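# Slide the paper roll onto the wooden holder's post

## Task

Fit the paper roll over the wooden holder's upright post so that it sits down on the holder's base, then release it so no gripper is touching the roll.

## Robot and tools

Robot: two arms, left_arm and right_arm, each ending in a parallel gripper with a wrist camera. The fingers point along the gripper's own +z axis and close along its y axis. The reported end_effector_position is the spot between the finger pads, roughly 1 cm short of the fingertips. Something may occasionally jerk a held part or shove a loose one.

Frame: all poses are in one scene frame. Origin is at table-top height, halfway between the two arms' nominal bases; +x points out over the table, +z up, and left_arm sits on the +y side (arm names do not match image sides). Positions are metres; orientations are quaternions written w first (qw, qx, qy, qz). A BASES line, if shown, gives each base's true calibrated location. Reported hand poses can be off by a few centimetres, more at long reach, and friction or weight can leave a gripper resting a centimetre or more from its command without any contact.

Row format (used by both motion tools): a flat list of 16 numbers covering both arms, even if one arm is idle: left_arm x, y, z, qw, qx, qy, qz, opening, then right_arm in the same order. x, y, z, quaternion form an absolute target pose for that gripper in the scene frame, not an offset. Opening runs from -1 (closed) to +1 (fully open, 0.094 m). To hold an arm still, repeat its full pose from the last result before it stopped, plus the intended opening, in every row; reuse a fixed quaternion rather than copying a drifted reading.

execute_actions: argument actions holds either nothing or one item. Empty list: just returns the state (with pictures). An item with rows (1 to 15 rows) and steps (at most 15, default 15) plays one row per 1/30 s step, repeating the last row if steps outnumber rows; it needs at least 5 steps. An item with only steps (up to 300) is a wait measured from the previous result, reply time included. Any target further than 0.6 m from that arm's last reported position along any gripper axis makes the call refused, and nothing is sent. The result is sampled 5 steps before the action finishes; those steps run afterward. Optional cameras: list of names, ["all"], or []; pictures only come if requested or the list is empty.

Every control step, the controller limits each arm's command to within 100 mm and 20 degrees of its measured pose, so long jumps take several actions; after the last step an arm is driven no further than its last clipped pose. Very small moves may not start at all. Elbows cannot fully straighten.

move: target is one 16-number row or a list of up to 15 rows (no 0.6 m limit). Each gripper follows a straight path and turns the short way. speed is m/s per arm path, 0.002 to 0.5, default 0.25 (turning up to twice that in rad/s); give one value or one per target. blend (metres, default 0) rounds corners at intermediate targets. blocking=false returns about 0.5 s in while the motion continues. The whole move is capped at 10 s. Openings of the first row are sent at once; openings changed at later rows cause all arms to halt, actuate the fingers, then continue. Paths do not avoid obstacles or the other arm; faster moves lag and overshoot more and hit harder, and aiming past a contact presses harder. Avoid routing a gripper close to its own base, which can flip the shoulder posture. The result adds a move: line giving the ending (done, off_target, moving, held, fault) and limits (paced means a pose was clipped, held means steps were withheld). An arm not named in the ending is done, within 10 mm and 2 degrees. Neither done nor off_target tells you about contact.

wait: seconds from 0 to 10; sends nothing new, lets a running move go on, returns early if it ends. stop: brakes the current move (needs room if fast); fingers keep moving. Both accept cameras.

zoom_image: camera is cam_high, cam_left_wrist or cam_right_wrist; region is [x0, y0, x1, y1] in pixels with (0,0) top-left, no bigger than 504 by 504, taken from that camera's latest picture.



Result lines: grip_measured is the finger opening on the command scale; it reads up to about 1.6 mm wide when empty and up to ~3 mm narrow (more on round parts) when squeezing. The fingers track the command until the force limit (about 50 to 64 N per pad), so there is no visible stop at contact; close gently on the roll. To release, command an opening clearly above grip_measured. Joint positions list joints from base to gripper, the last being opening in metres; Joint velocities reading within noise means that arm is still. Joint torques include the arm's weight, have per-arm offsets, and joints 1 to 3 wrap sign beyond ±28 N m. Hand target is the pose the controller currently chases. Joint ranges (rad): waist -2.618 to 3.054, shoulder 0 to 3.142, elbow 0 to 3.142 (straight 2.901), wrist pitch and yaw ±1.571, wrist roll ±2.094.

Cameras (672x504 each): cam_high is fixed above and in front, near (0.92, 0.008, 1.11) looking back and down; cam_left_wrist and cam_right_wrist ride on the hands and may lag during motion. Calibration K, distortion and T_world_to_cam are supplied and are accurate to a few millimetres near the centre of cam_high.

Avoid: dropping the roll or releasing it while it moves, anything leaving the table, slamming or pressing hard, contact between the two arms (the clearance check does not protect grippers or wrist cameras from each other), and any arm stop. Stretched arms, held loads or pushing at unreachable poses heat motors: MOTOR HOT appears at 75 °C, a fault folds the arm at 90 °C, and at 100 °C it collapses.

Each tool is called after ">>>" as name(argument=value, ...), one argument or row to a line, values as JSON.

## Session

>>> execute_actions(
  actions=[],
)

>>> zoom_image(
  camera="cam_high",
  region=[150, 60, 560, 330],
)

Scene clock: 0.00 s of 4400.00 s.
left_arm: end_effector_position=(+0.4202, +0.4363, +0.1842) grip_measured=+1.000 end_effector_quat_wxyz=(+0.502, -0.148, +0.852, +0.022) | right_arm: end_effector_position=(+0.3129, -0.0584, +0.2484) grip_measured=+1.000 end_effector_quat_wxyz=(+0.226, -0.313, +0.833, +0.396)
Joint positions: left_arm=[0.514 1.361 0.847 -0.026 0.275 0.032 0.094] | right_arm=[0.374 1.689 1.564 -0.823 -0.767 -0.075 0.094]
Joint velocities: within noise
Joint torques (N m): no reading
Motor temperatures (°C): left_arm=[23 24 21 24 22 21 23] | right_arm=[23 23 22 22 22 23 24]
Heat: left arm: 24 °C; right arm: 24 °C.
Hand target: left_arm +0.4204, +0.4360, +0.1883; +0.505, -0.146, +0.850, +0.022 | right_arm +0.3117, -0.0574, +0.2582; +0.235, -0.319, +0.826, +0.401
camera_calibration:
cam_left_wrist: T_world_to_cam=[[0.309565, -0.923343, 0.227172, 0.226925], [-0.769323, -0.383616, -0.510863, 0.609734], [0.558849, -0.0166232, -0.829103, 0.0287855], [0, 0, 0, 1]] pos_world=[0.382748, 0.443912, 0.283806]
cam_right_wrist: T_world_to_cam=[[0.784237, -0.424313, -0.452692, -0.15854], [-0.588642, -0.739459, -0.326651, 0.24589], [-0.196145, 0.522645, -0.82968, 0.401938], [0, 0, 0, 1]] pos_world=[0.347912, -0.0955156, 0.34203]

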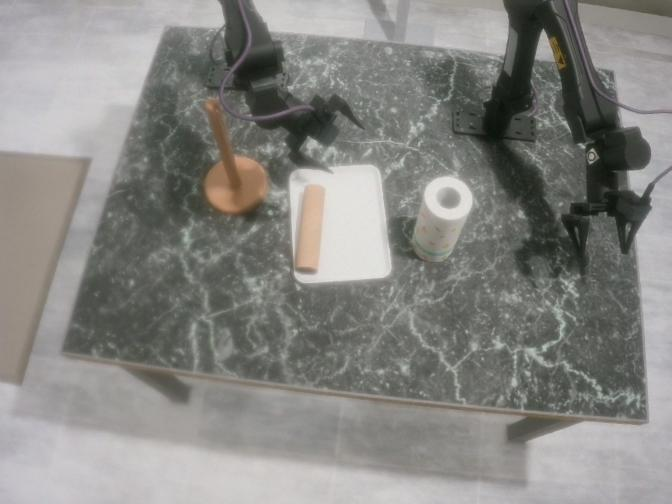

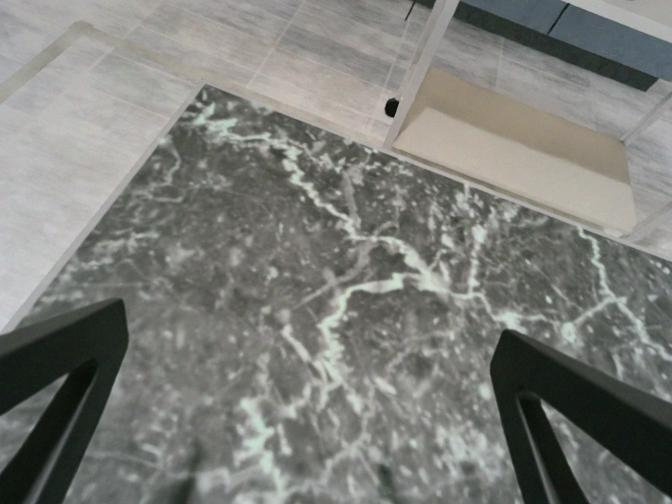

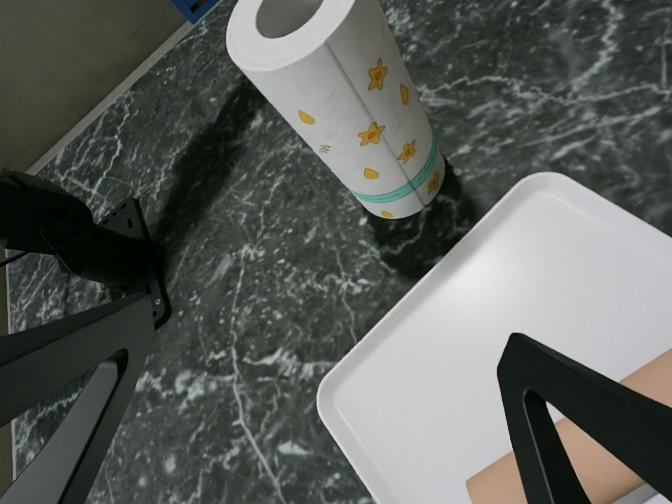

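Scaled by 1.229 from the camera's 672x504 image, which has a finer 960x720 frame.

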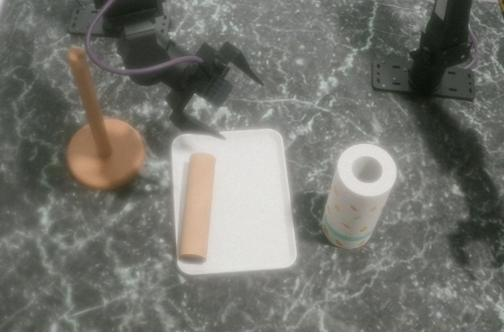

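>>> move(
  target=[0.4202,0.4363,0.1842,0.502,-0.148,0.852,0.022,1,0.269,0.014,0.105,0.6477,-0.2836,0.6477,0.2836,1],
  speed=0.4,
  cameras=["cam_high","cam_right_wrist"],
)

Scene clock: 3.17 s of 4400.00 s.
left_arm: end_effector_position=(+0.4202, +0.4363, +0.1842) grip_measured=+1.000 end_effector_quat_wxyz=(+0.502, -0.148, +0.852, +0.022) | right_arm: end_effector_position=(+0.2673, +0.0101, +0.1056) grip_measured=+1.000 end_effector_quat_wxyz=(+0.640, -0.286, +0.653, +0.285)
Joint positions: left_arm=[0.514 1.361 0.847 -0.026 0.275 0.032 0.094] | right_arm=[0.861 2.039 0.481 1.54 0.044 0.006 0.094]
Joint velocities: within noise
Joint torques (N m): left_arm=[-0.03 -6.08 7.49 1.99 0.08 -0.01] | right_arm=[0.62 -6.64 5.24 2.03 0.16 -0.02]
Motor temperatures (°C): left_arm=[23 24 21 25 22 21 23] | right_arm=[23 24 23 23 22 23 24]
Heat: left arm: 25 °C; right arm: 24 °C.
Hand target: left_arm +0.4202, +0.4363, +0.1843; +0.502, -0.148, +0.852, +0.022 | right_arm +0.2689, +0.0140, +0.1051; +0.646, -0.285, +0.650, +0.283
Off the commanded pose: left_arm 0.000 m, 0 deg | right_arm 0.004 m, 1 deg.
joint sent to its limit (right arm) — joint 4 (wrist pitch), upper limit.
Kept back: nothing.
move: done
camera_calibration:
cam_right_wrist: T_world_to_cam=[[0.751598, -0.649333, 0.116045, -0.207481], [-0.247246, -0.440429, -0.863071, 0.185439], [0.61153, 0.619991, -0.491571, -0.0139104], [0, 0, 0, 1]] pos_world=[0.210298, -0.0444274, 0.177286]
Images, in order (width x height): cam_high 672x504, cam_right_wrist 672x504.

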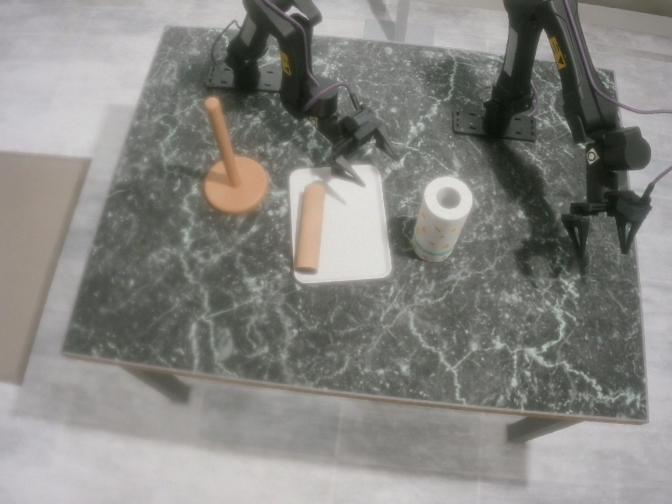

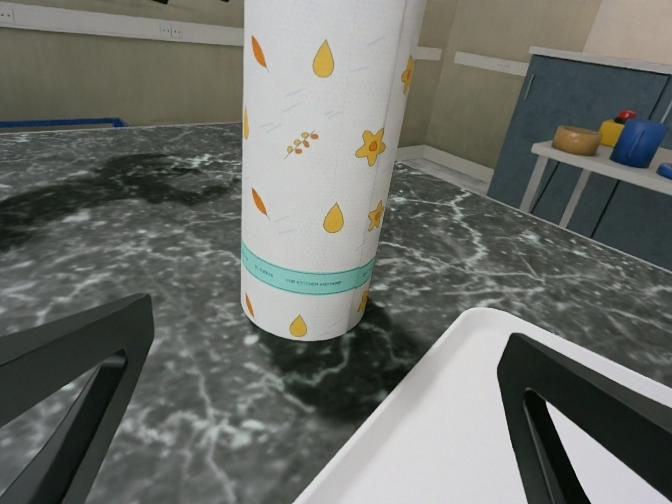

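>>> move(
  target=[
    [0.4202,0.4363,0.1842,0.502,-0.148,0.852,0.022,1,0.373,0.138,0.103,0.6477,-0.2836,0.6477,0.2836,1],
    [0.4202,0.4363,0.1842,0.502,-0.148,0.852,0.022,1,0.373,0.138,0.103,0.6477,-0.2836,0.6477,0.2836,0.45],
  ],
  speed=0.2,
  cameras=["cam_high","cam_right_wrist"],
)

Scene clock: 5.57 s of 4400.00 s.
left_arm: end_effector_position=(+0.4202, +0.4363, +0.1842) grip_measured=+1.000 end_effector_quat_wxyz=(+0.502, -0.148, +0.852, +0.022) | right_arm: end_effector_position=(+0.3699, +0.1329, +0.1128) grip_measured=+0.562 end_effector_quat_wxyz=(+0.651, -0.282, +0.643, +0.289)
Joint positions: left_arm=[0.514 1.361 0.847 -0.026 0.275 0.032 0.094] | right_arm=[0.862 2.348 1.209 1.152 0.044 0.004 0.073]
Joint velocities: within noise
Joint torques (N m): left_arm=[-0.01 -6.04 7.45 2 0.09 -0.02] | right_arm=[0.31 -10.92 8.49 1.72 0.09 -0.02]
Motor temperatures (°C): left_arm=[23 24 21 26 22 21 23] | right_arm=[23 24 23 24 22 23 24]
Heat: left arm: 26 °C; right arm: 24 °C.
Hand target: left_arm +0.4202, +0.4363, +0.1843; +0.502, -0.148, +0.852, +0.022 | right_arm +0.3724, +0.1375, +0.1031; +0.648, -0.284, +0.648, +0.284
Off the commanded pose: left_arm 0.000 m, 0 deg | right_arm 0.012 m, 1 deg.
Kept back: nothing.
move: off_target (right_arm); target 2's new opening was sent with right_arm's hand 0.012 m and 1 deg from that target
camera_calibration:
cam_right_wrist: T_world_to_cam=[[0.748876, -0.652233, 0.117373, -0.204384], [-0.228935, -0.420819, -0.877781, 0.263356], [0.621911, 0.630479, -0.46446, -0.157502], [0, 0, 0, 1]] pos_world=[0.311302, 0.0768206, 0.182005]
Images, in order (width x height): cam_high 672x504, cam_right_wrist 672x504.

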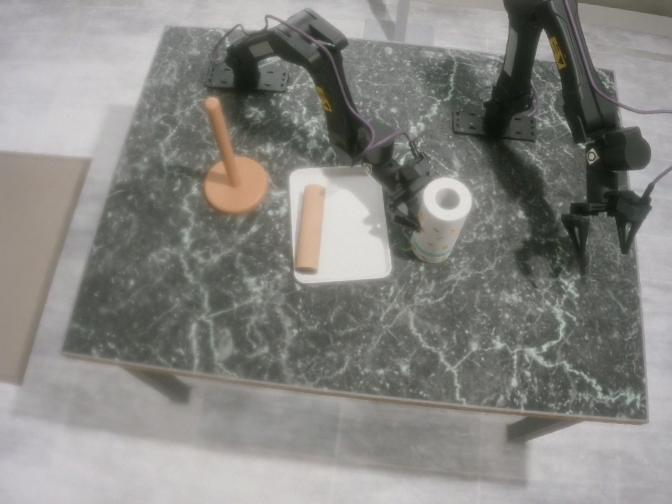

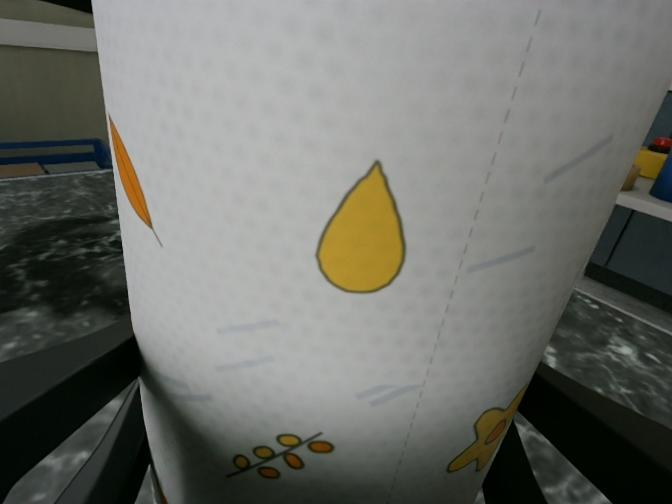

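>>> move(
  target=[
    [0.4202,0.4363,0.1842,0.502,-0.148,0.852,0.022,1,0.3724,0.1375,0.103,0.648,-0.284,0.648,0.284,1],
    [0.4202,0.4363,0.1842,0.502,-0.148,0.852,0.022,1,0.376,0.141,0.088,0.458,-0.3474,0.7933,0.2006,1],
    [0.4202,0.4363,0.1842,0.502,-0.148,0.852,0.022,1,0.376,0.141,0.088,0.458,-0.3474,0.7933,0.2006,0.45],
    [0.4202,0.4363,0.1842,0.502,-0.148,0.852,0.022,1,0.37,0.135,0.17,0.458,-0.3474,0.7933,0.2006,0.45],
    [0.4202,0.4363,0.1842,0.502,-0.148,0.852,0.022,1,0.24,-0.03,0.41,0.4619,-0.3314,0.8001,0.1913,0.45],
    [0.4202,0.4363,0.1842,0.502,-0.148,0.852,0.022,1,0.279,-0.265,0.425,0.4998,0.0227,0.8657,-0.0131,0.45],
  ],
  speed=[0.25,0.3,0.25,0.3,0.45,0.35],
  blend=[0,0,0,0.05,0.08,0],
  cameras=["cam_high"],
)

>>> zoom_image(
  camera="cam_high",
  region=[150, 0, 330, 230],
)

Scene clock: 14.07 s of 4400.00 s.
left_arm: end_effector_position=(+0.4202, +0.4363, +0.1842) grip_measured=+1.000 end_effector_quat_wxyz=(+0.502, -0.148, +0.852, +0.022) | right_arm: end_effector_position=(+0.2841, -0.2560, +0.4024) grip_measured=+0.457 end_effector_quat_wxyz=(+0.472, +0.004, +0.882, -0.018)
Joint positions: left_arm=[0.514 1.361 0.847 -0.026 0.275 0.032 0.094] | right_arm=[0.446 1.272 1.787 -1.164 0.412 0.263 0.068]
Joint velocities: within noise
Joint torques (N m): left_arm=[-0.08 -6.05 7.46 2.01 0.07 -0.03] | right_arm=[-0.57 -5.67 9.2 1.7 0.4 0.08]
Motor temperatures (°C): left_arm=[23 25 21 27 22 21 23] | right_arm=[23 25 23 25 22 23 24]
Heat: left arm: 27 °C; right arm: 25 °C.
Hand target: left_arm +0.4202, +0.4363, +0.1843; +0.502, -0.148, +0.852, +0.022 | right_arm +0.2782, -0.2651, +0.4245; +0.500, +0.023, +0.866, -0.013
Off the commanded pose: left_arm 0.000 m, 0 deg | right_arm 0.025 m, 4 deg.
Kept back: nothing.
move: off_target (right_arm); blend cut to 0.0413 m at target 4; target 3's new opening was sent with right_arm's hand 0.039 m and 4 deg from that target; limits=paced
Images, in order (width x height): cam_high 672x504.

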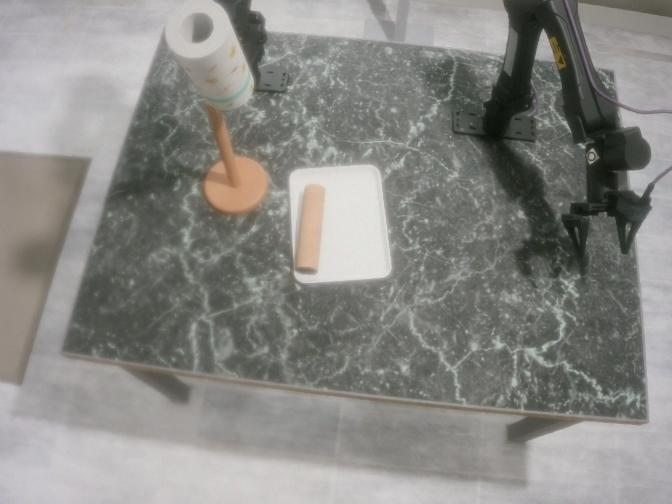

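Scaled by 2.191 from the camera's 672x504 image, which has a finer 960x720 frame.

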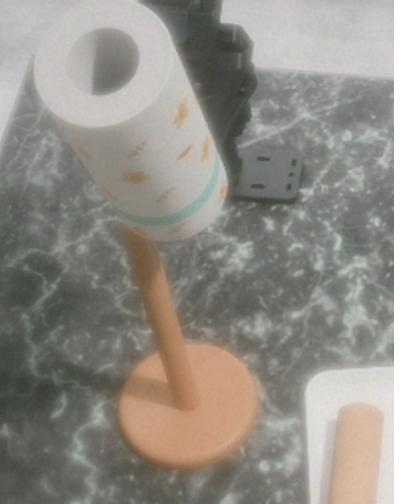

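>>> move(
  target=[0.4202,0.4363,0.1842,0.502,-0.148,0.852,0.022,1,0.283,-0.283,0.447,0.595,0.021,0.804,-0.0156,0.45],
  speed=0.25,
  cameras=["cam_high"],
)

>>> zoom_image(
  camera="cam_high",
  region=[150, 0, 330, 230],
)

Scene clock: 15.90 s of 4400.00 s.
left_arm: end_effector_position=(+0.4202, +0.4363, +0.1842) grip_measured=+1.000 end_effector_quat_wxyz=(+0.502, -0.148, +0.852, +0.022) | right_arm: end_effector_position=(+0.2845, -0.2799, +0.4372) grip_measured=+0.455 end_effector_quat_wxyz=(+0.577, +0.015, +0.816, -0.020)
Joint positions: left_arm=[0.514 1.361 0.847 -0.026 0.275 0.032 0.094] | right_arm=[0.378 1.107 1.594 -0.861 0.418 0.142 0.068]
Joint velocities: within noise
Joint torques (N m): left_arm=[-0.06 -6.11 7.5 2.01 0.06 -0.04] | right_arm=[-0.59 -3.9 5.19 2.17 0.07 -0.02]
Motor temperatures (°C): left_arm=[23 25 21 27 22 21 23] | right_arm=[23 25 23 25 22 23 25]
Heat: left arm: 27 °C; right arm: 25 °C.
Hand target: left_arm +0.4202, +0.4363, +0.1843; +0.502, -0.148, +0.852, +0.022 | right_arm +0.2828, -0.2830, +0.4469; +0.594, +0.021, +0.804, -0.016
Off the commanded pose: left_arm 0.000 m, 0 deg | right_arm 0.010 m, 3 deg.
Kept back: nothing.
move: off_target (right_arm)
Images, in order (width x height): cam_high 672x504.

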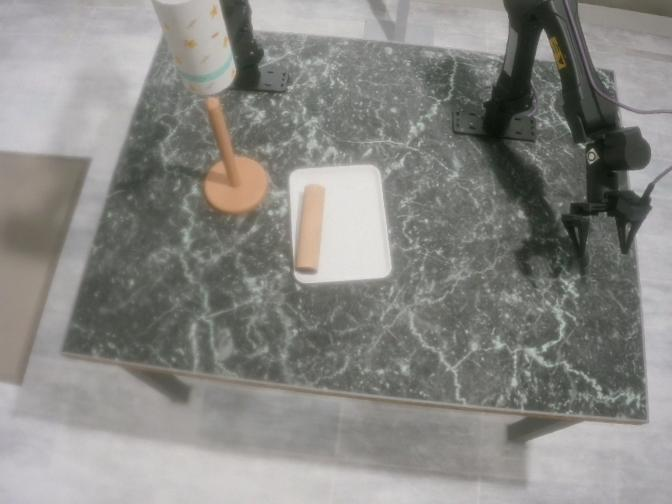

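Scaled by 2.191 from the camera's 672x504 image, which has a finer 960x720 frame.

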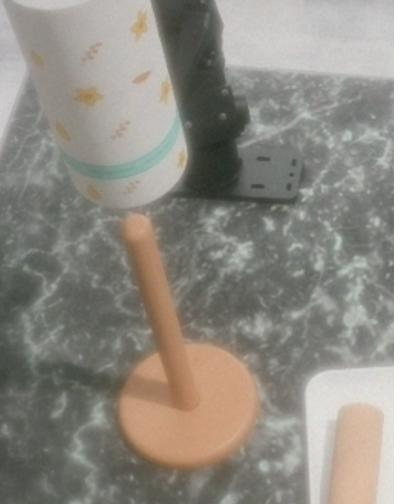

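>>> move(
  target=[0.4202,0.4363,0.1842,0.502,-0.148,0.852,0.022,1,0.272,-0.285,0.393,0.595,0.021,0.804,-0.0156,0.45],
  speed=0.15,
  cameras=["cam_high","cam_right_wrist"],
)

>>> zoom_image(
  camera="cam_high",
  region=[150, 0, 330, 230],
)

Scene clock: 17.80 s of 4400.00 s.
left_arm: end_effector_position=(+0.4202, +0.4363, +0.1842) grip_measured=+1.000 end_effector_quat_wxyz=(+0.502, -0.148, +0.852, +0.022) | right_arm: end_effector_position=(+0.2737, -0.2844, +0.3835) grip_measured=+0.452 end_effector_quat_wxyz=(+0.576, +0.015, +0.817, -0.021)
Joint positions: left_arm=[0.514 1.361 0.847 -0.026 0.275 0.032 0.094] | right_arm=[0.378 0.949 1.278 -0.705 0.418 0.141 0.068]
Joint velocities: within noise
Joint torques (N m): left_arm=[-0.06 -6.08 7.47 2 0.09 -0.03] | right_arm=[0.54 -3.17 5.75 2.18 0.24 0.02]
Motor temperatures (°C): left_arm=[23 25 21 27 22 21 23] | right_arm=[23 25 23 26 22 23 25]
Heat: left arm: 27 °C; right arm: 26 °C.
Hand target: left_arm +0.4202, +0.4363, +0.1843; +0.502, -0.148, +0.852, +0.022 | right_arm +0.2717, -0.2852, +0.3930; +0.594, +0.021, +0.804, -0.015
Off the commanded pose: left_arm 0.000 m, 0 deg | right_arm 0.010 m, 3 deg.
Kept back: nothing.
move: off_target (right_arm)
camera_calibration:
cam_right_wrist: T_world_to_cam=[[0.017351, -0.992199, 0.123447, -0.335143], [-0.746679, -0.0949701, -0.65837, 0.4536], [0.664958, -0.0807517, -0.742502, 0.183611], [0, 0, 0, 1]] pos_world=[0.222415, -0.274624, 0.476341]
Images, in order (width x height): cam_high 672x504, cam_right_wrist 672x504.

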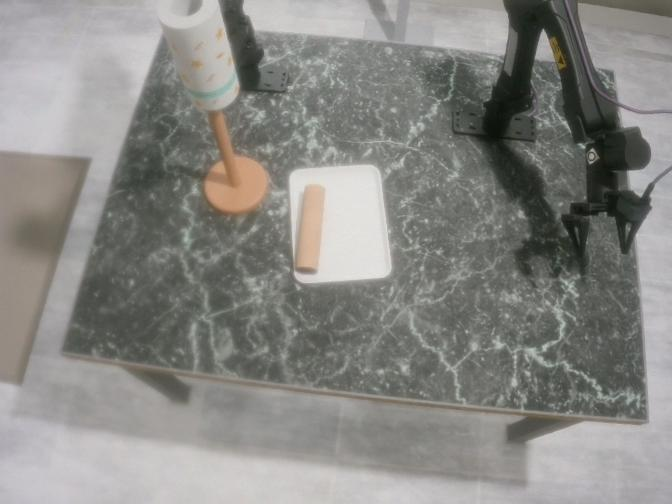

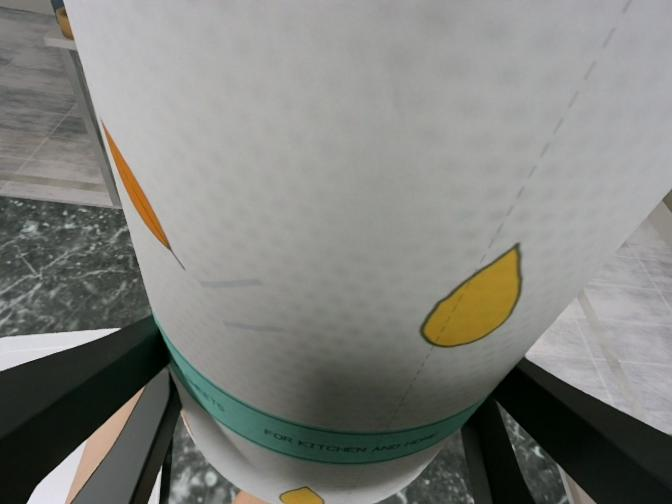

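Scaled by 2.191 from the camera's 672x504 image, which has a finer 960x720 frame.

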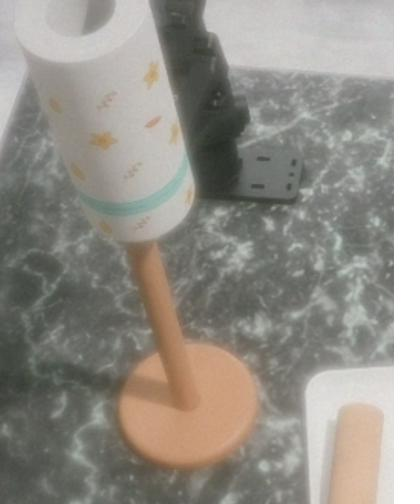

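>>> move(
  target=[
    [0.4202,0.4363,0.1842,0.502,-0.148,0.852,0.022,1,0.272,-0.294,0.395,0.595,0.021,0.804,-0.0156,0.45],
    [0.4202,0.4363,0.1842,0.502,-0.148,0.852,0.022,1,0.272,-0.294,0.315,0.595,0.021,0.804,-0.0156,0.45],
  ],
  speed=[0.1,0.13],
  blend=[0.004,0],
  cameras=["cam_high"],
)

>>> zoom_image(
  camera="cam_high",
  region=[150, 0, 330, 230],
)

Scene clock: 19.53 s of 4400.00 s.
left_arm: end_effector_position=(+0.4202, +0.4363, +0.1842) grip_measured=+1.000 end_effector_quat_wxyz=(+0.502, -0.148, +0.852, +0.022) | right_arm: end_effector_position=(+0.2707, -0.2932, +0.3041) grip_measured=+0.452 end_effector_quat_wxyz=(+0.573, +0.016, +0.819, -0.023)
Joint positions: left_arm=[0.514 1.361 0.847 -0.026 0.275 0.032 0.094] | right_arm=[0.335 0.797 0.894 -0.473 0.382 0.125 0.068]
Joint velocities: within noise
Joint torques (N m): left_arm=[-0.06 -6.06 7.47 2.03 0.08 -0.01] | right_arm=[-0.69 -2.48 6.45 2.3 -0.01 -0.04]
Motor temperatures (°C): left_arm=[23 25 22 28 22 21 23] | right_arm=[23 25 23 26 22 23 25]
Heat: left arm: 28 °C; right arm: 26 °C.
Hand target: left_arm +0.4202, +0.4363, +0.1843; +0.502, -0.148, +0.852, +0.022 | right_arm +0.2716, -0.2941, +0.3151; +0.594, +0.021, +0.804, -0.016
Off the commanded pose: left_arm 0.000 m, 0 deg | right_arm 0.011 m, 3 deg.
Kept back: nothing.
move: off_target (right_arm)
Images, in order (width x height): cam_high 672x504.

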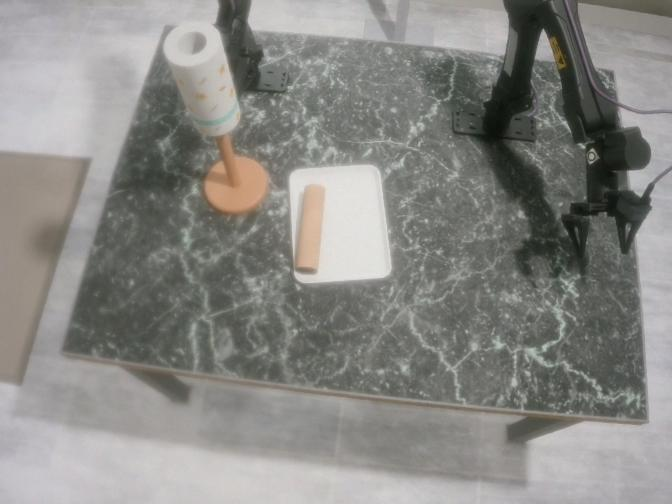

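Scaled by 2.191 from the camera's 672x504 image, which has a finer 960x720 frame.

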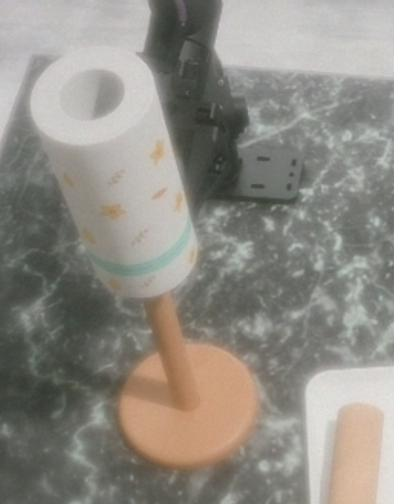

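>>> move(
  target=[
    [0.4202,0.4363,0.1842,0.502,-0.148,0.852,0.022,1,0.273,-0.294,0.12,0.595,0.021,0.804,-0.0156,0.45],
    [0.4202,0.4363,0.1842,0.502,-0.148,0.852,0.022,1,0.273,-0.294,0.072,0.595,0.021,0.804,-0.0156,0.45],
  ],
  speed=[0.24,0.1],
  blend=[0.02,0],
  cameras=["cam_high"],
)

>>> zoom_image(
  camera="cam_high",
  region=[150, 50, 330, 230],
)

Scene clock: 22.17 s of 4400.00 s.
left_arm: end_effector_position=(+0.4202, +0.4363, +0.1842) grip_measured=+1.000 end_effector_quat_wxyz=(+0.502, -0.148, +0.852, +0.022) | right_arm: end_effector_position=(+0.2729, -0.2939, +0.0683) grip_measured=+0.454 end_effector_quat_wxyz=(+0.579, +0.022, +0.815, -0.019)
Joint positions: left_arm=[0.514 1.361 0.847 -0.026 0.275 0.032 0.094] | right_arm=[0.325 1.326 0.004 0.96 0.375 0.133 0.068]
Joint velocities: within noise
Joint torques (N m): left_arm=[-0.09 -6.04 7.5 2.02 0.08 -0.01] | right_arm=[0.14 -2.09 4.1 2.21 0.12 -0.03]
Motor temperatures (°C): left_arm=[23 25 22 28 22 21 23] | right_arm=[23 25 23 27 22 23 25]
Heat: left arm: 28 °C; right arm: 27 °C.
Hand target: left_arm +0.4202, +0.4363, +0.1843; +0.502, -0.148, +0.852, +0.022 | right_arm +0.2733, -0.2938, +0.0722; +0.588, +0.023, +0.809, -0.018
Off the commanded pose: left_arm 0.000 m, 0 deg | right_arm 0.004 m, 2 deg.
joint sent to its limit (right arm) — joint 3 (elbow), lower limit, where the elbow is as bent as it goes.
Kept back: nothing.
move: done
Images, in order (width x height): cam_high 672x504.

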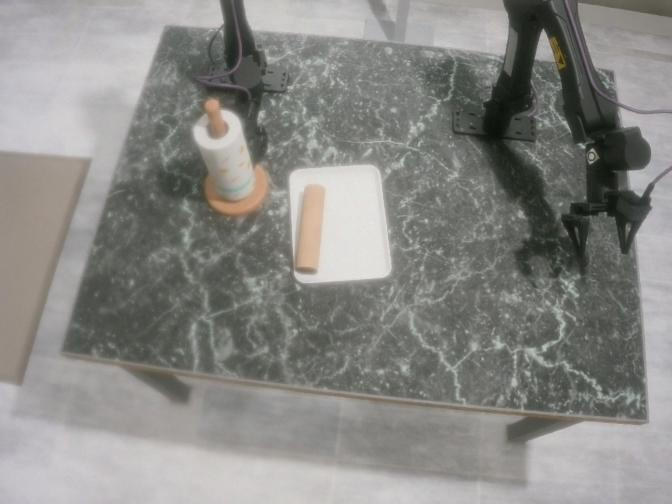

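Scaled by 2.800 from the camera's 672x504 image, which has a finer 960x720 frame.

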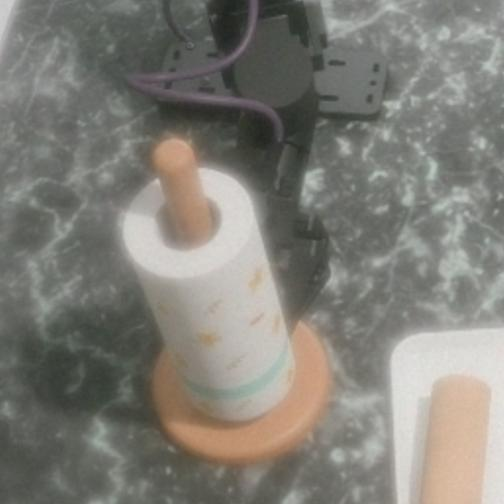

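>>> execute_actions(
  actions=[
    {"rows":[[0.4202,0.4363,0.1842,0.502,-0.148,0.852,0.022,1,0.2733,-0.2938,0.071,0.588,0.023,0.809,-0.018,1]],"steps":12},
  ],
  cameras=[],
)

>>> finished_scene(
  scene=2,
)

Scene clock: 22.60 s of 4400.00 s.
left_arm: end_effector_position=(+0.4202, +0.4363, +0.1842) grip_measured=+1.000 end_effector_quat_wxyz=(+0.502, -0.148, +0.852, +0.022) | right_arm: end_effector_position=(+0.2743, -0.2935, +0.0709) grip_measured=+0.998 end_effector_quat_wxyz=(+0.584, +0.024, +0.811, -0.017)
Joint positions: left_arm=[0.514 1.361 0.847 -0.026 0.275 0.032 0.094] | right_arm=[0.325 1.334 0.004 0.981 0.375 0.133 0.094]
Joint velocities: within noise
Joint torques (N m): left_arm=[-0.06 -6.13 7.42 2.02 0.07 -0.02] | right_arm=[0.24 -1.95 4.1 1.95 0.14 -0.01]
Motor temperatures (°C): left_arm=[23 25 22 28 22 21 23] | right_arm=[23 25 23 27 22 23 25]
Heat: left arm: 28 °C; right arm: 27 °C.
joint sent to its limit (right arm) — joint 3 (elbow), lower limit, where the elbow is as bent as it goes.
Steps of this call (1-6: nothing new was sent; 7-13: this action's first 7). Readings (end_effector_position of left_arm | right_arm):
7: (+0.4202, +0.4363, +0.1842) | (+0.2731, -0.2938, +0.0685)
8: (+0.4202, +0.4363, +0.1842) | (+0.2731, -0.2939, +0.0682)
10: (+0.4202, +0.4363, +0.1842) | (+0.2736, -0.2937, +0.0692)
13: the state above
No camera images: "cameras" was empty.

The scene is finished: the task was done.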